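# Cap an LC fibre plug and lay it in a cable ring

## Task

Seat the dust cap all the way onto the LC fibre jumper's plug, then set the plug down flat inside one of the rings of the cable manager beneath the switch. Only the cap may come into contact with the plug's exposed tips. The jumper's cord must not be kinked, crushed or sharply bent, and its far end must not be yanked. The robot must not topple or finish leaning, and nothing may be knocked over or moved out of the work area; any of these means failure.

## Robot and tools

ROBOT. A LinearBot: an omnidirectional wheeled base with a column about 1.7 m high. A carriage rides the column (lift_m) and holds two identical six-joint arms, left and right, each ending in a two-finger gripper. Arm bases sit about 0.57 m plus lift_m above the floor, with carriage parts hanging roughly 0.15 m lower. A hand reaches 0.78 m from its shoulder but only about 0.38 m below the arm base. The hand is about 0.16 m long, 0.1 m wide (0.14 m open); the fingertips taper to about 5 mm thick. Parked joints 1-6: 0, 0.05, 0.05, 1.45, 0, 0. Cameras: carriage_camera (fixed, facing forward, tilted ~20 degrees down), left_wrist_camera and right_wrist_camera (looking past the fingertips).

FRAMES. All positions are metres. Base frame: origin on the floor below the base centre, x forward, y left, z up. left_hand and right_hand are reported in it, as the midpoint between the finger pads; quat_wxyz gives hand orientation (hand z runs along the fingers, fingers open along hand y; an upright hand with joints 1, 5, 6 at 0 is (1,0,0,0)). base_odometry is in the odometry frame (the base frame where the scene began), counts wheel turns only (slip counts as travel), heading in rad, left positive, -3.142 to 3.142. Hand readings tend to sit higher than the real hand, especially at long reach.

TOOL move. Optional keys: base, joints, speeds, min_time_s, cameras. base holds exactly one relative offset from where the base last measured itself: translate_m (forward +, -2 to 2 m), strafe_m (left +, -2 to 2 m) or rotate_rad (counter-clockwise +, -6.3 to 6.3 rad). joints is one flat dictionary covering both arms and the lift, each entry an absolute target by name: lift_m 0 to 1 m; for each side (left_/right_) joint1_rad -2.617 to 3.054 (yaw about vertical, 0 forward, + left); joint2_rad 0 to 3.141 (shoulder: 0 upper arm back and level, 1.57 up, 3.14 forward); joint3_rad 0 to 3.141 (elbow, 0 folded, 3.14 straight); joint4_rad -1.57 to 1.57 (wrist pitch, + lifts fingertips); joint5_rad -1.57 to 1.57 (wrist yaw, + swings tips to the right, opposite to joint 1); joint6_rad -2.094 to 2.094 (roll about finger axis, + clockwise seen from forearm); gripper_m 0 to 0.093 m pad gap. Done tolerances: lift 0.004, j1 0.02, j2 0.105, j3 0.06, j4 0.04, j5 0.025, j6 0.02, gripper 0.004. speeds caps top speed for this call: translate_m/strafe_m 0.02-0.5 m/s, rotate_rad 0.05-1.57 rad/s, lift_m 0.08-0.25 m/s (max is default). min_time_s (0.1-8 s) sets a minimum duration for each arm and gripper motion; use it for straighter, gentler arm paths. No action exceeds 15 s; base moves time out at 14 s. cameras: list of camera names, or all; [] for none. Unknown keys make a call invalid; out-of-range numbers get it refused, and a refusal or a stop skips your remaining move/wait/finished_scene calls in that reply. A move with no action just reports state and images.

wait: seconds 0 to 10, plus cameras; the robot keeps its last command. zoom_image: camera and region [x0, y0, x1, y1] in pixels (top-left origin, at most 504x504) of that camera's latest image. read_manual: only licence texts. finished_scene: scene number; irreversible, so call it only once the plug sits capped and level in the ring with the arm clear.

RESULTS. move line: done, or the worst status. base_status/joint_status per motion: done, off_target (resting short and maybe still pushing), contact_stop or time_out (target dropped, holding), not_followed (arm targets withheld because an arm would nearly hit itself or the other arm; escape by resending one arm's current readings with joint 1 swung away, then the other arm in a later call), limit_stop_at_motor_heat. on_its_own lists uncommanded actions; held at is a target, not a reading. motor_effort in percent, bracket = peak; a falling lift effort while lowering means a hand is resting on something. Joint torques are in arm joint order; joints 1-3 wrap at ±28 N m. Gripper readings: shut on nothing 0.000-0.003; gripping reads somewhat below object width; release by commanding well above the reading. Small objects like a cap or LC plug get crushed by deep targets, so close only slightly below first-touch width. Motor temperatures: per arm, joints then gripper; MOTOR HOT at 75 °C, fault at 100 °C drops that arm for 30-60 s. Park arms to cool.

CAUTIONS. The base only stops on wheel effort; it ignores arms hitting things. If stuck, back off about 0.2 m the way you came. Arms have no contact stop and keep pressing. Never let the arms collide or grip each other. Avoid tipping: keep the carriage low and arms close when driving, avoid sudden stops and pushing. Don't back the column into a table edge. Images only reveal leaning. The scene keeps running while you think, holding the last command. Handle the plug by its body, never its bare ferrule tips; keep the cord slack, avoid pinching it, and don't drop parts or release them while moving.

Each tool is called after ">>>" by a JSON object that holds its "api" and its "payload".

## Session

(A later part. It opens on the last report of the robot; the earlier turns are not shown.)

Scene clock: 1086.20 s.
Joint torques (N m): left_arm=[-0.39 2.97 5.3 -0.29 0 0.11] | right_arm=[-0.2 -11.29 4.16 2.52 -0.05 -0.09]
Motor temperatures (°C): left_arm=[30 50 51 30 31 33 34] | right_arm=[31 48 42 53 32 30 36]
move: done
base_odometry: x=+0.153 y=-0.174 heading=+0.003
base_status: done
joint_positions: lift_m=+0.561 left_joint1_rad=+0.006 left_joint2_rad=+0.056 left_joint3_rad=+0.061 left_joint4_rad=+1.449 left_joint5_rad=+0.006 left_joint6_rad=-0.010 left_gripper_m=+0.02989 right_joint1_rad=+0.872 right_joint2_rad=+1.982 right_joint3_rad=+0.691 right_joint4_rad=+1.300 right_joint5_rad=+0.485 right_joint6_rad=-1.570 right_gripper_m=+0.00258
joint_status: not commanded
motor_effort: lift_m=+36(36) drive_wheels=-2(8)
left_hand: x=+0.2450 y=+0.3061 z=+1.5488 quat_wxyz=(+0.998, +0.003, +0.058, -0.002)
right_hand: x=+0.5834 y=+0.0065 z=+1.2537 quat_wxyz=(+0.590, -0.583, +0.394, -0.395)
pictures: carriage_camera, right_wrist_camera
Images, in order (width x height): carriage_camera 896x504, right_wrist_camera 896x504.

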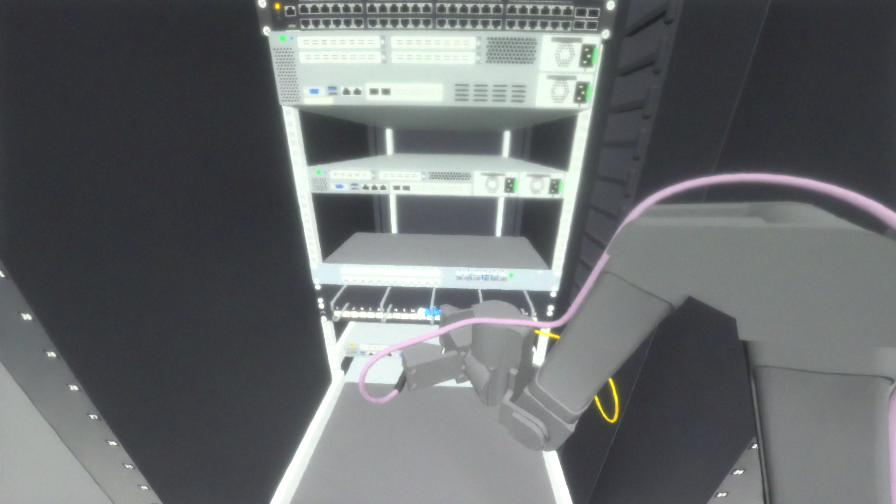

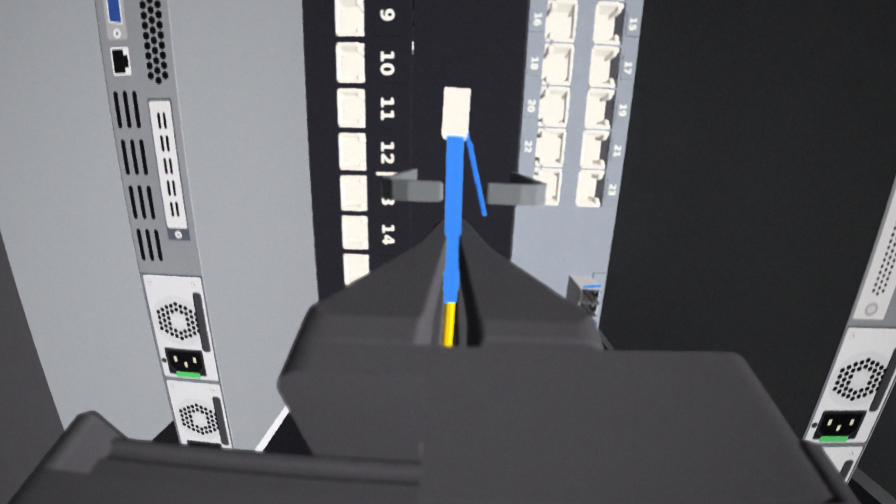

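>>> {"api": "move", "payload": {"joints": {"lift_m":0.550}, "speeds": {"lift_m":0.08}, "cameras": ["right_wrist_camera"]}}

>>> {"api": "zoom_image", "payload": {"camera": "right_wrist_camera", "region": [348, 52, 648, 352]}}

>>> {"api": "move", "payload": {"joints": {"lift_m":0.547}, "speeds": {"lift_m":0.08}, "cameras": ["right_wrist_camera"]}}

>>> {"api": "zoom_image", "payload": {"camera": "right_wrist_camera", "region": [348, 52, 648, 352]}}

Scene clock: 1095.83 s.
Joint torques (N m): left_arm=[-0.39 3.1 5.41 -0.28 0 0.11] | right_arm=[-0.16 -10.81 4.36 2.58 -0.05 -0.09]
move: done
base_odometry: x=+0.153 y=-0.174 heading=+0.003
base_status: not commanded
joint_positions: lift_m=+0.550 left_joint1_rad=+0.006 left_joint2_rad=+0.055 left_joint3_rad=+0.059 left_joint4_rad=+1.449 left_joint5_rad=+0.006 left_joint6_rad=-0.010 left_gripper_m=+0.02989 right_joint1_rad=+0.872 right_joint2_rad=+1.977 right_joint3_rad=+0.689 right_joint4_rad=+1.295 right_joint5_rad=+0.485 right_joint6_rad=-1.570 right_gripper_m=+0.00258
joint_status: all done
motor_effort: lift_m=+34(35) drive_wheels=+1(4)
left_hand: x=+0.2452 y=+0.3061 z=+1.5374 quat_wxyz=(+0.998, +0.003, +0.059, -0.002)
right_hand: x=+0.5831 y=+0.0061 z=+1.2431 quat_wxyz=(+0.589, -0.584, +0.394, -0.395)
Images, in order (width x height): right_wrist_camera 896x504.

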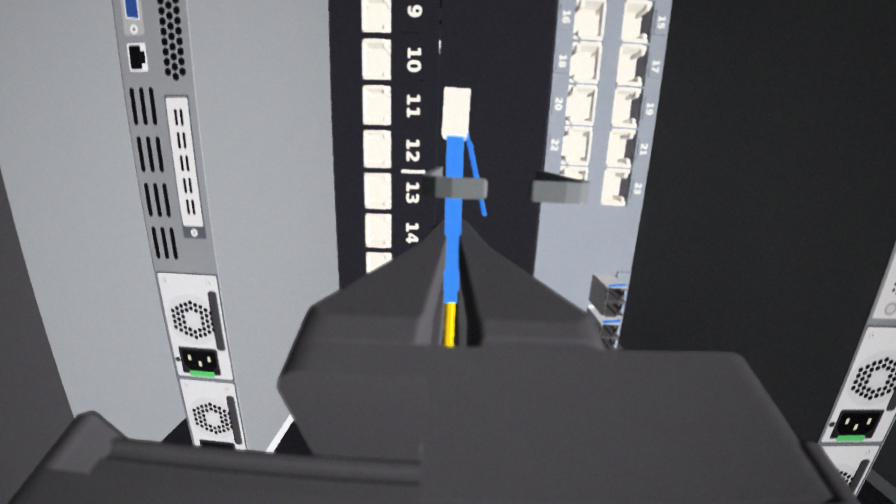

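Scaled by 1.680 from the camera's image (finer frame: 1280x720).

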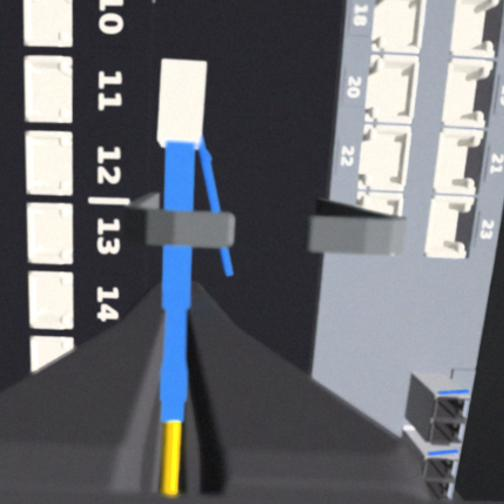

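Scene clock: 1096.27 s.
Joint torques (N m): left_arm=[-0.39 3.17 5.44 -0.29 -0.01 0.11] | right_arm=[-0.13 -10.76 4.33 2.59 -0.05 -0.09]
move: done
base_odometry: x=+0.153 y=-0.174 heading=+0.003
base_status: not commanded
joint_positions: lift_m=+0.547 left_joint1_rad=+0.006 left_joint2_rad=+0.054 left_joint3_rad=+0.059 left_joint4_rad=+1.449 left_joint5_rad=+0.006 left_joint6_rad=-0.010 left_gripper_m=+0.02989 right_joint1_rad=+0.872 right_joint2_rad=+1.976 right_joint3_rad=+0.689 right_joint4_rad=+1.295 right_joint5_rad=+0.485 right_joint6_rad=-1.570 right_gripper_m=+0.00258
joint_status: all done
motor_effort: lift_m=+34(35) drive_wheels=-3(3)
left_hand: x=+0.2450 y=+0.3061 z=+1.5344 quat_wxyz=(+0.998, +0.003, +0.059, -0.002)
right_hand: x=+0.5831 y=+0.0061 z=+1.2404 quat_wxyz=(+0.589, -0.584, +0.394, -0.395)
Images, in order (width x height): right_wrist_camera 896x504.

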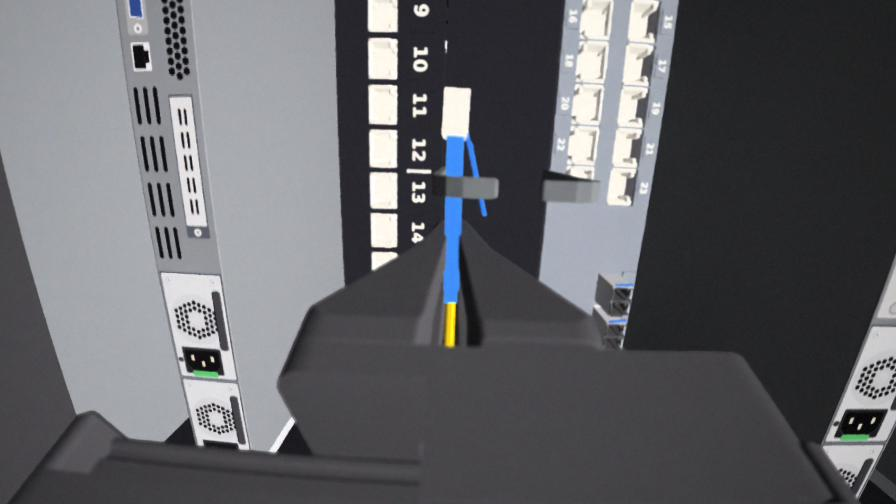

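Scaled by 1.680 from the camera's image (finer frame: 1280x720).

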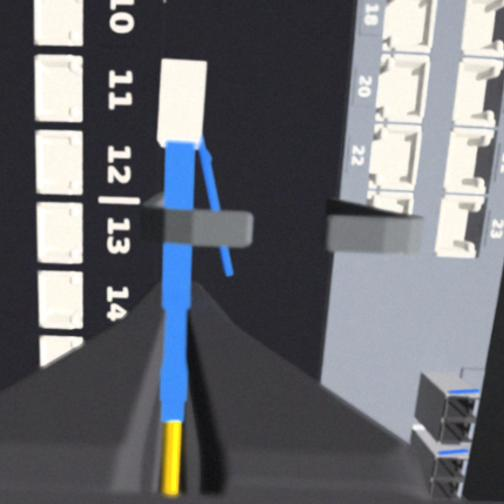

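>>> {"api": "move", "payload": {"joints": {"lift_m":0.5455}, "speeds": {"lift_m":0.08}, "cameras": []}}

>>> {"api": "move", "payload": {"joints": {"lift_m":0.5445}, "speeds": {"lift_m":0.08}, "cameras": []}}

>>> {"api": "move", "payload": {"joints": {"lift_m":0.5435}, "speeds": {"lift_m":0.08}, "cameras": ["right_wrist_camera"]}}

>>> {"api": "zoom_image", "payload": {"camera": "right_wrist_camera", "region": [348, 52, 648, 352]}}

Scene clock: 1101.43 s.
Joint torques (N m): left_arm=[-0.4 3.18 5.45 -0.29 0 0.11] | right_arm=[-0.17 -10.71 4.37 2.57 -0.05 -0.09]
move: done
base_odometry: x=+0.153 y=-0.174 heading=+0.003
base_status: not commanded
joint_positions: lift_m=+0.546 left_joint1_rad=+0.006 left_joint2_rad=+0.054 left_joint3_rad=+0.059 left_joint4_rad=+1.449 left_joint5_rad=+0.006 left_joint6_rad=-0.010 left_gripper_m=+0.02989 right_joint1_rad=+0.872 right_joint2_rad=+1.976 right_joint3_rad=+0.689 right_joint4_rad=+1.296 right_joint5_rad=+0.485 right_joint6_rad=-1.570 right_gripper_m=+0.00258
joint_status: all done
motor_effort: lift_m=+33(33) drive_wheels=-3(3)
left_hand: x=+0.2452 y=+0.3061 z=+1.5328 quat_wxyz=(+0.998, +0.003, +0.059, -0.002)
right_hand: x=+0.5831 y=+0.0061 z=+1.2395 quat_wxyz=(+0.590, -0.583, +0.394, -0.395)

Scene clock: 1101.73 s.
Joint torques (N m): left_arm=[-0.42 3.21 5.6 -0.29 0 0.11] | right_arm=[-0.18 -10.71 4.36 2.52 -0.05 -0.09]
move: done
base_odometry: x=+0.153 y=-0.174 heading=+0.003
base_status: not commanded
joint_positions: lift_m=+0.545 left_joint1_rad=+0.006 left_joint2_rad=+0.053 left_joint3_rad=+0.058 left_joint4_rad=+1.449 left_joint5_rad=+0.006 left_joint6_rad=-0.010 left_gripper_m=+0.02989 right_joint1_rad=+0.872 right_joint2_rad=+1.976 right_joint3_rad=+0.689 right_joint4_rad=+1.300 right_joint5_rad=+0.485 right_joint6_rad=-1.570 right_gripper_m=+0.00258
joint_status: all done
motor_effort: lift_m=+33(35) drive_wheels=-2(5)
left_hand: x=+0.2453 y=+0.3061 z=+1.5314 quat_wxyz=(+0.998, +0.003, +0.059, -0.002)
right_hand: x=+0.5831 y=+0.0061 z=+1.2393 quat_wxyz=(+0.591, -0.582, +0.394, -0.395)

Scene clock: 1102.03 s.
Joint torques (N m): left_arm=[-0.38 3.26 5.61 -0.29 0 0.11] | right_arm=[-0.2 -10.65 4.36 2.49 -0.05 -0.09]
move: done
base_odometry: x=+0.153 y=-0.174 heading=+0.003
base_status: not commanded
joint_positions: lift_m=+0.544 left_joint1_rad=+0.006 left_joint2_rad=+0.053 left_joint3_rad=+0.057 left_joint4_rad=+1.449 left_joint5_rad=+0.006 left_joint6_rad=-0.010 left_gripper_m=+0.02989 right_joint1_rad=+0.872 right_joint2_rad=+1.976 right_joint3_rad=+0.689 right_joint4_rad=+1.303 right_joint5_rad=+0.485 right_joint6_rad=-1.570 right_gripper_m=+0.00258
joint_status: all done
motor_effort: lift_m=+33(34) drive_wheels=-1(4)
left_hand: x=+0.2454 y=+0.3061 z=+1.5302 quat_wxyz=(+0.998, +0.003, +0.059, -0.002)
right_hand: x=+0.5831 y=+0.0061 z=+1.2391 quat_wxyz=(+0.593, -0.581, +0.394, -0.395)
Images, in order (width x height): right_wrist_camera 896x504.

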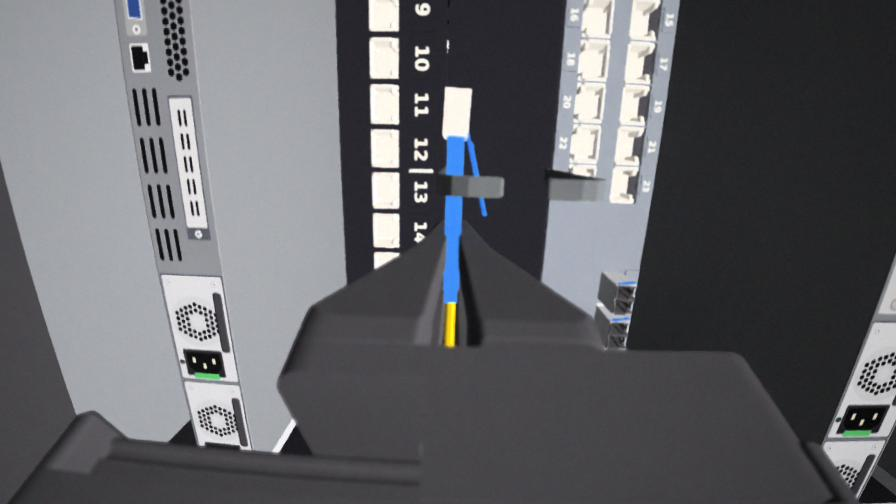

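Scaled by 1.680 from the camera's image (finer frame: 1280x720).

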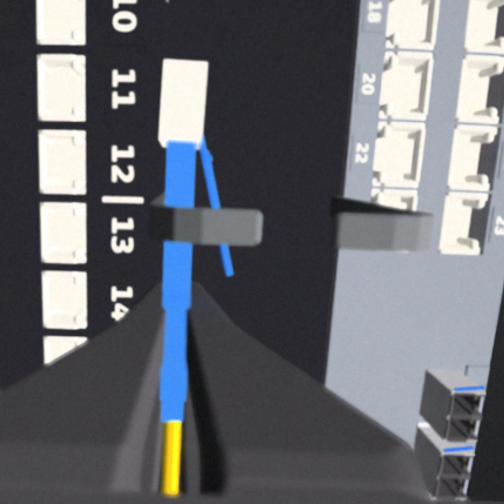

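>>> {"api": "move", "payload": {"joints": {"lift_m":0.5455}, "speeds": {"lift_m":0.08}, "cameras": []}}

>>> {"api": "move", "payload": {"joints": {"right_gripper_m":0.006}, "min_time_s": 2, "cameras": ["right_wrist_camera"]}}

>>> {"api": "zoom_image", "payload": {"camera": "right_wrist_camera", "region": [348, 52, 648, 352]}}

>>> {"api": "move", "payload": {"joints": {"right_gripper_m":0.012}, "min_time_s": 2, "cameras": ["right_wrist_camera","carriage_camera"]}}

>>> {"api": "zoom_image", "payload": {"camera": "right_wrist_camera", "region": [348, 52, 648, 352]}}

Scene clock: 1111.87 s.
Joint torques (N m): left_arm=[-0.42 3.29 5.63 -0.29 0 0.11] | right_arm=[-0.17 -10.66 4.36 2.5 -0.05 -0.1]
move: done
base_odometry: x=+0.153 y=-0.174 heading=+0.003
base_status: not commanded
joint_positions: lift_m=+0.545 left_joint1_rad=+0.006 left_joint2_rad=+0.053 left_joint3_rad=+0.057 left_joint4_rad=+1.449 left_joint5_rad=+0.006 left_joint6_rad=-0.010 left_gripper_m=+0.02989 right_joint1_rad=+0.872 right_joint2_rad=+1.975 right_joint3_rad=+0.689 right_joint4_rad=+1.301 right_joint5_rad=+0.485 right_joint6_rad=-1.570 right_gripper_m=+0.00258
joint_status: all done
motor_effort: lift_m=+36(41) drive_wheels=-3(3)
left_hand: x=+0.2454 y=+0.3061 z=+1.5320 quat_wxyz=(+0.998, +0.003, +0.059, -0.002)
right_hand: x=+0.5831 y=+0.0061 z=+1.2407 quat_wxyz=(+0.592, -0.581, +0.394, -0.395)

Scene clock: 1114.17 s.
Joint torques (N m): left_arm=[-0.39 3.25 5.65 -0.29 0 0.11] | right_arm=[-0.17 -10.65 4.34 2.51 -0.04 -0.09]
move: done
base_odometry: x=+0.153 y=-0.174 heading=+0.003
base_status: not commanded
joint_positions: lift_m=+0.545 left_joint1_rad=+0.006 left_joint2_rad=+0.053 left_joint3_rad=+0.057 left_joint4_rad=+1.449 left_joint5_rad=+0.006 left_joint6_rad=-0.010 left_gripper_m=+0.02989 right_joint1_rad=+0.872 right_joint2_rad=+1.975 right_joint3_rad=+0.689 right_joint4_rad=+1.301 right_joint5_rad=+0.485 right_joint6_rad=-1.570 right_gripper_m=+0.00589
joint_status: all done
motor_effort: lift_m=+36(37) drive_wheels=+0(6)
left_hand: x=+0.2454 y=+0.3061 z=+1.5320 quat_wxyz=(+0.998, +0.003, +0.059, -0.002)
right_hand: x=+0.5831 y=+0.0061 z=+1.2407 quat_wxyz=(+0.592, -0.581, +0.394, -0.395)
Images, in order (width x height): right_wrist_camera 896x504.

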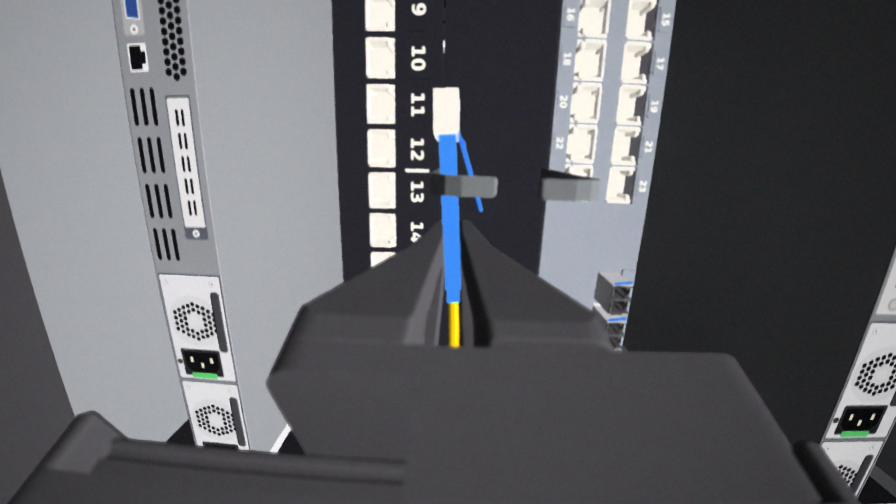

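Scaled by 1.680 from the camera's image (finer frame: 1280x720).

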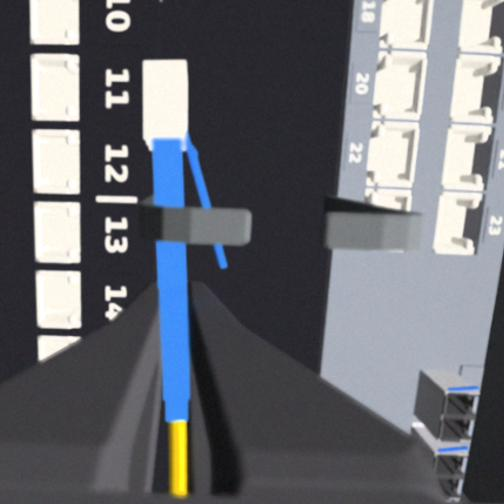

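Scene clock: 1116.47 s.
Joint torques (N m): left_arm=[-0.42 3.26 5.65 -0.29 0 0.11] | right_arm=[-0.18 -10.67 4.36 2.51 -0.05 -0.09]
move: done
base_odometry: x=+0.153 y=-0.174 heading=+0.003
base_status: not commanded
joint_positions: lift_m=+0.545 left_joint1_rad=+0.006 left_joint2_rad=+0.053 left_joint3_rad=+0.057 left_joint4_rad=+1.449 left_joint5_rad=+0.006 left_joint6_rad=-0.010 left_gripper_m=+0.02989 right_joint1_rad=+0.872 right_joint2_rad=+1.975 right_joint3_rad=+0.689 right_joint4_rad=+1.301 right_joint5_rad=+0.485 right_joint6_rad=-1.570 right_gripper_m=+0.01187
joint_status: all done
motor_effort: lift_m=+36(37) drive_wheels=-3(5)
left_hand: x=+0.2454 y=+0.3061 z=+1.5320 quat_wxyz=(+0.998, +0.003, +0.059, -0.002)
right_hand: x=+0.5831 y=+0.0061 z=+1.2407 quat_wxyz=(+0.592, -0.581, +0.394, -0.395)
pictures: carriage_camera, right_wrist_camera
Images, in order (width x height): carriage_camera 896x504, right_wrist_camera 896x504.

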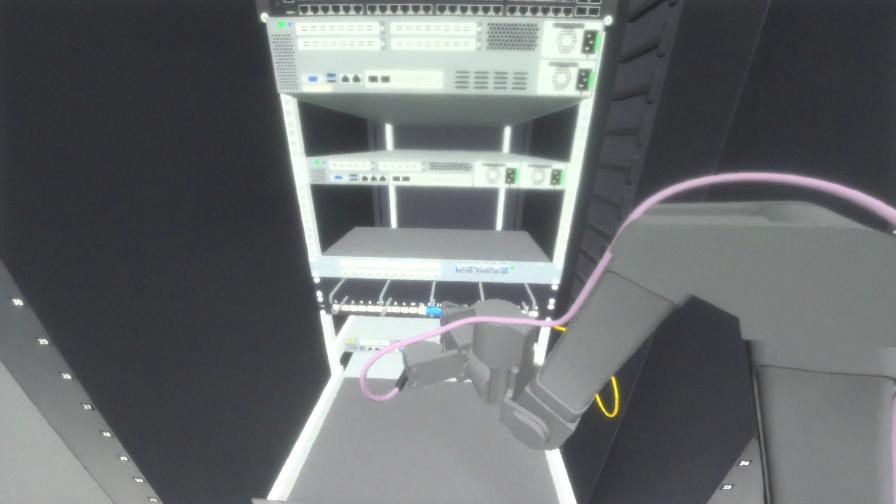

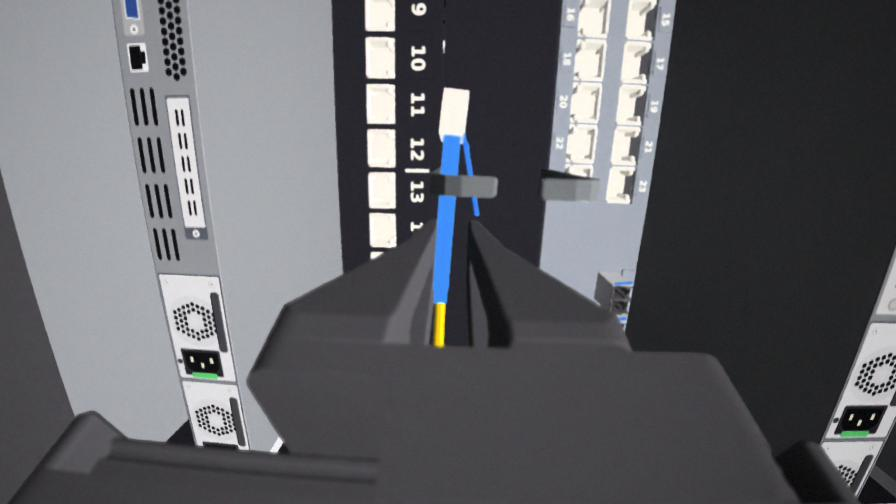

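Scaled by 1.680 from the camera's image (finer frame: 1280x720).

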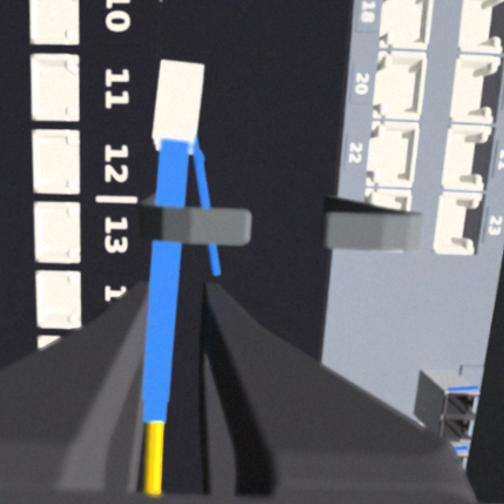

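>>> {"api": "move", "payload": {"joints": {"right_gripper_m":0.018}, "min_time_s": 2, "cameras": ["right_wrist_camera"]}}

>>> {"api": "zoom_image", "payload": {"camera": "right_wrist_camera", "region": [348, 52, 648, 352]}}

Scene clock: 1129.40 s.
Joint torques (N m): left_arm=[-0.39 3.26 5.63 -0.29 0 0.11] | right_arm=[-0.17 -10.65 4.31 2.51 -0.05 -0.09]
move: done
base_odometry: x=+0.153 y=-0.174 heading=+0.003
base_status: not commanded
joint_positions: lift_m=+0.545 left_joint1_rad=+0.006 left_joint2_rad=+0.053 left_joint3_rad=+0.057 left_joint4_rad=+1.449 left_joint5_rad=+0.006 left_joint6_rad=-0.010 left_gripper_m=+0.02989 right_joint1_rad=+0.872 right_joint2_rad=+1.975 right_joint3_rad=+0.689 right_joint4_rad=+1.301 right_joint5_rad=+0.485 right_joint6_rad=-1.570 right_gripper_m=+0.01786
joint_status: all done
motor_effort: lift_m=+36(37) drive_wheels=-2(4)
left_hand: x=+0.2454 y=+0.3061 z=+1.5320 quat_wxyz=(+0.998, +0.003, +0.059, -0.002)
right_hand: x=+0.5831 y=+0.0061 z=+1.2407 quat_wxyz=(+0.592, -0.581, +0.394, -0.395)
Images, in order (width x height): right_wrist_camera 896x504.

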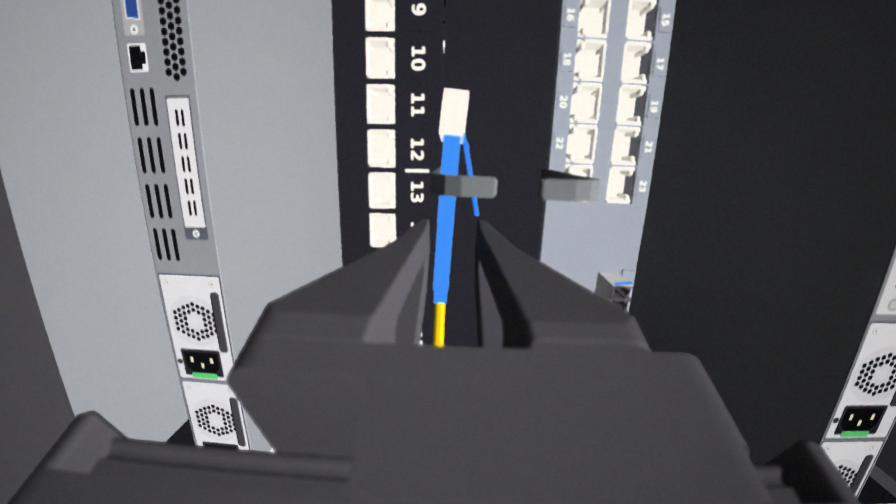

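Scaled by 1.680 from the camera's image (finer frame: 1280x720).

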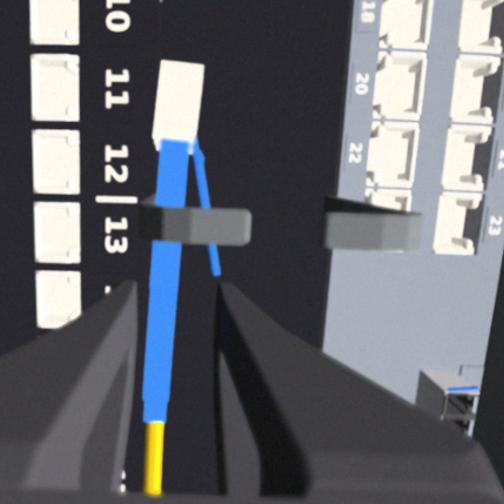

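>>> {"api": "move", "payload": {"joints": {"right_gripper_m":0.028}, "min_time_s": 2, "cameras": []}}

>>> {"api": "move", "payload": {"base": {"translate_m":-0.03}, "speeds": {"translate_m":0.03}, "cameras": ["right_wrist_camera"]}}

>>> {"api": "move", "payload": {"base": {"translate_m":-0.12}, "speeds": {"translate_m":0.06}, "cameras": ["right_wrist_camera","carriage_camera"]}}

>>> {"api": "zoom_image", "payload": {"camera": "right_wrist_camera", "region": [348, 52, 648, 352]}}

Scene clock: 1139.10 s.
Joint torques (N m): left_arm=[-0.4 3.25 5.67 -0.29 0 0.11] | right_arm=[-0.18 -10.66 4.34 2.51 -0.05 -0.09]
move: done
base_odometry: x=+0.153 y=-0.174 heading=+0.003
base_status: not commanded
joint_positions: lift_m=+0.545 left_joint1_rad=+0.006 left_joint2_rad=+0.053 left_joint3_rad=+0.057 left_joint4_rad=+1.449 left_joint5_rad=+0.006 left_joint6_rad=-0.010 left_gripper_m=+0.02989 right_joint1_rad=+0.872 right_joint2_rad=+1.975 right_joint3_rad=+0.689 right_joint4_rad=+1.301 right_joint5_rad=+0.485 right_joint6_rad=-1.570 right_gripper_m=+0.02786
joint_status: all done
motor_effort: lift_m=+36(37) drive_wheels=-2(4)
left_hand: x=+0.2454 y=+0.3061 z=+1.5320 quat_wxyz=(+0.998, +0.003, +0.059, -0.002)
right_hand: x=+0.5831 y=+0.0061 z=+1.2407 quat_wxyz=(+0.592, -0.581, +0.394, -0.395)

Scene clock: 1140.53 s.
Joint torques (N m): left_arm=[-0.38 3.22 5.61 -0.3 0 0.11] | right_arm=[-0.31 -10.65 4.34 2.51 -0.03 -0.1]
move: done
base_odometry: x=+0.124 y=-0.174 heading=+0.003
base_status: done
joint_positions: lift_m=+0.545 left_joint1_rad=+0.006 left_joint2_rad=+0.053 left_joint3_rad=+0.057 left_joint4_rad=+1.449 left_joint5_rad=+0.006 left_joint6_rad=-0.010 left_gripper_m=+0.02989 right_joint1_rad=+0.872 right_joint2_rad=+1.975 right_joint3_rad=+0.689 right_joint4_rad=+1.301 right_joint5_rad=+0.483 right_joint6_rad=-1.570 right_gripper_m=+0.02786
joint_status: not commanded
motor_effort: lift_m=+36(37) drive_wheels=+4(9)
left_hand: x=+0.2453 y=+0.3061 z=+1.5320 quat_wxyz=(+0.998, +0.003, +0.059, -0.002)
right_hand: x=+0.5827 y=+0.0066 z=+1.2407 quat_wxyz=(+0.593, -0.582, +0.393, -0.394)
Images, in order (width x height): right_wrist_camera 896x504.

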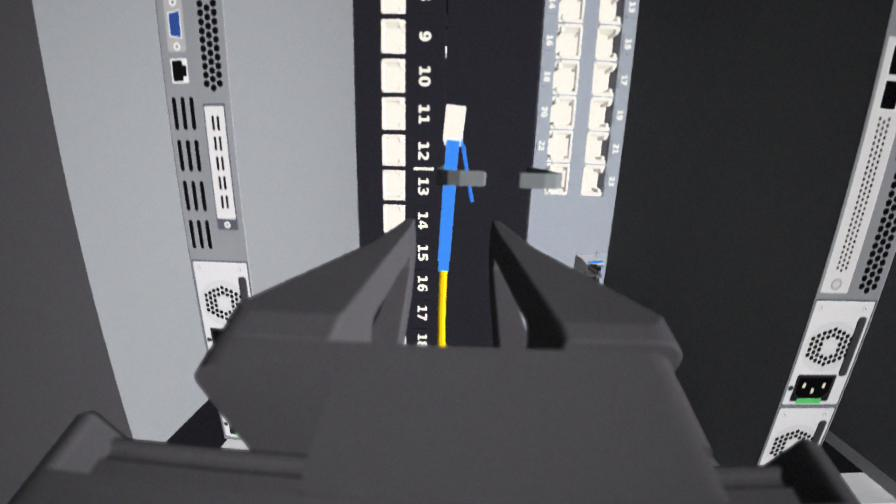

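Scene clock: 1143.07 s.
Joint torques (N m): left_arm=[-0.39 3.25 5.63 -0.3 0 0.11] | right_arm=[-0.35 -10.63 4.37 2.51 -0.02 -0.09]
move: done
base_odometry: x=+0.004 y=-0.174 heading=+0.003
base_status: done
joint_positions: lift_m=+0.545 left_joint1_rad=+0.006 left_joint2_rad=+0.053 left_joint3_rad=+0.057 left_joint4_rad=+1.449 left_joint5_rad=+0.006 left_joint6_rad=-0.010 left_gripper_m=+0.02989 right_joint1_rad=+0.873 right_joint2_rad=+1.975 right_joint3_rad=+0.689 right_joint4_rad=+1.301 right_joint5_rad=+0.482 right_joint6_rad=-1.570 right_gripper_m=+0.02786
joint_status: not commanded
motor_effort: lift_m=+36(37) drive_wheels=+2(9)
left_hand: x=+0.2453 y=+0.3061 z=+1.5320 quat_wxyz=(+0.998, +0.003, +0.059, -0.002)
right_hand: x=+0.5824 y=+0.0070 z=+1.2407 quat_wxyz=(+0.593, -0.582, +0.393, -0.394)
pictures: carriage_camera, right_wrist_camera
Images, in order (width x height): carriage_camera 896x504, right_wrist_camera 896x504.

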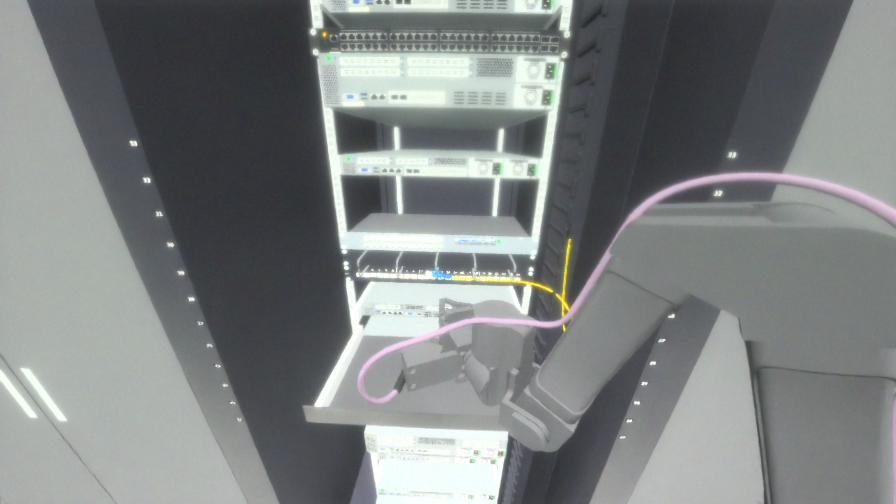

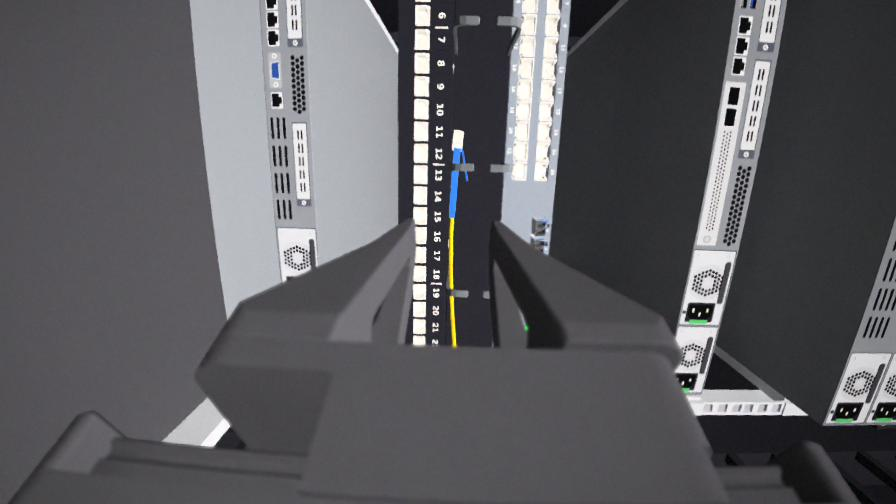

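Scaled by 1.680 from the camera's image (finer frame: 1280x720).

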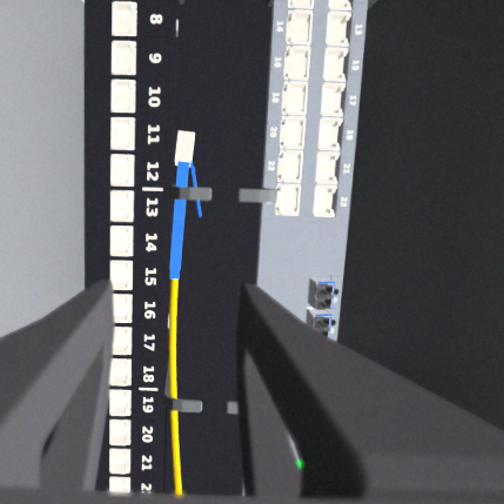

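>>> {"api": "move", "payload": {"base": {"translate_m":-0.25}, "speeds": {"translate_m":0.15}, "cameras": ["carriage_camera"]}}

>>> {"api": "move", "payload": {"joints": {"right_joint1_rad":0.3,"right_joint2_rad":1.2,"right_joint3_rad":0.7,"right_joint4_rad":0.8,"right_joint5_rad":0,"right_joint6_rad":0}, "min_time_s": 3, "cameras": []}}

>>> {"api": "move", "payload": {"joints": {"right_joint1_rad":0,"right_joint2_rad":0.05,"right_joint3_rad":0.05,"right_joint4_rad":1.45}, "min_time_s": 3, "cameras": ["carriage_camera"]}}

>>> {"api": "zoom_image", "payload": {"camera": "carriage_camera", "region": [350, 180, 600, 380]}}

Scene clock: 1152.33 s.
Joint torques (N m): left_arm=[-0.38 3.22 5.67 -0.29 -0.01 0.11] | right_arm=[-0.13 -10.63 4.36 2.51 -0.02 -0.09]
move: done
base_odometry: x=-0.246 y=-0.175 heading=+0.003
base_status: done
joint_positions: lift_m=+0.545 left_joint1_rad=+0.006 left_joint2_rad=+0.053 left_joint3_rad=+0.057 left_joint4_rad=+1.449 left_joint5_rad=+0.006 left_joint6_rad=-0.010 left_gripper_m=+0.02989 right_joint1_rad=+0.872 right_joint2_rad=+1.975 right_joint3_rad=+0.689 right_joint4_rad=+1.301 right_joint5_rad=+0.482 right_joint6_rad=-1.570 right_gripper_m=+0.02786
joint_status: not commanded
motor_effort: lift_m=+36(37) drive_wheels=+3(13)
left_hand: x=+0.2453 y=+0.3061 z=+1.5320 quat_wxyz=(+0.998, +0.003, +0.059, -0.002)
right_hand: x=+0.5829 y=+0.0065 z=+1.2407 quat_wxyz=(+0.593, -0.582, +0.393, -0.394)
Images, in order (width x height): carriage_camera 896x504.

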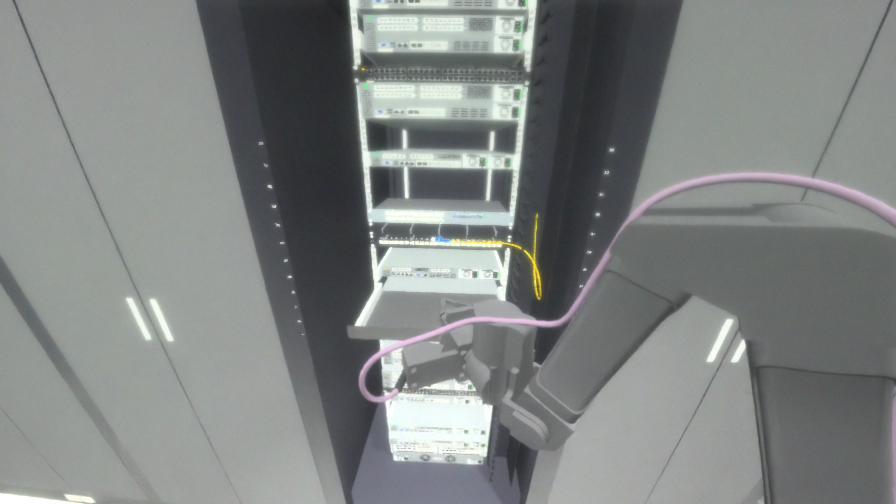

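Scene clock: 1155.67 s.
Joint torques (N m): left_arm=[-0.42 3.25 5.63 -0.29 0 0.11] | right_arm=[-0.65 -5.82 8.66 2.25 -0.12 0.02]
move: done
base_odometry: x=-0.246 y=-0.175 heading=+0.003
base_status: not commanded
joint_positions: lift_m=+0.545 left_joint1_rad=+0.006 left_joint2_rad=+0.053 left_joint3_rad=+0.057 left_joint4_rad=+1.449 left_joint5_rad=+0.006 left_joint6_rad=-0.010 left_gripper_m=+0.02989 right_joint1_rad=+0.306 right_joint2_rad=+1.213 right_joint3_rad=+0.689 right_joint4_rad=+0.816 right_joint5_rad=+0.011 right_joint6_rad=-0.012 right_gripper_m=+0.02787
joint_status: all done
motor_effort: lift_m=+36(37) drive_wheels=+1(4)
left_hand: x=+0.2453 y=+0.3061 z=+1.5320 quat_wxyz=(+0.998, +0.003, +0.059, -0.002)
right_hand: x=+0.6023 y=-0.1868 z=+1.4602 quat_wxyz=(+0.794, -0.090, +0.590, +0.114)

Scene clock: 1158.97 s.
Joint torques (N m): left_arm=[-0.38 3.23 5.63 -0.3 0 0.11] | right_arm=[-0.64 3.06 4.62 -0.11 -0.11 0]
move: done
base_odometry: x=-0.246 y=-0.175 heading=+0.003
base_status: not commanded
joint_positions: lift_m=+0.545 left_joint1_rad=+0.006 left_joint2_rad=+0.053 left_joint3_rad=+0.057 left_joint4_rad=+1.449 left_joint5_rad=+0.006 left_joint6_rad=-0.010 left_gripper_m=+0.02989 right_joint1_rad=+0.006 right_joint2_rad=+0.059 right_joint3_rad=+0.062 right_joint4_rad=+1.440 right_joint5_rad=+0.008 right_joint6_rad=-0.009 right_gripper_m=+0.02787
joint_status: all done
motor_effort: lift_m=+36(37) drive_wheels=-1(6)
left_hand: x=+0.2453 y=+0.3061 z=+1.5320 quat_wxyz=(+0.998, +0.003, +0.059, -0.002)
right_hand: x=+0.2478 y=-0.3082 z=+1.5332 quat_wxyz=(+0.998, +0.004, +0.064, -0.002)
Images, in order (width x height): carriage_camera 896x504.

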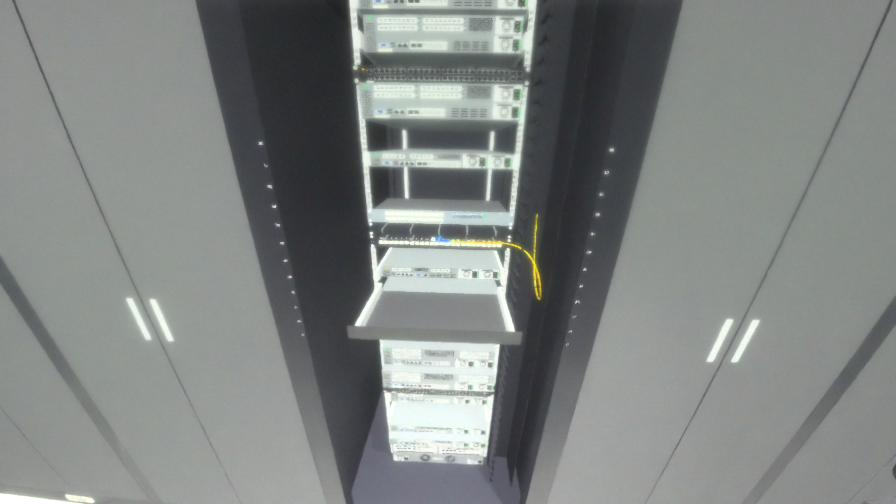

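Scaled by 2.016 from the camera's image (finer frame: 1280x720).

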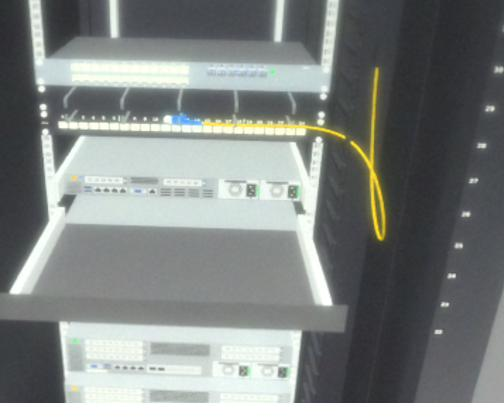

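>>> {"api": "finished_scene", "payload": {"scene": 2}}

The scene is finished: the task was done.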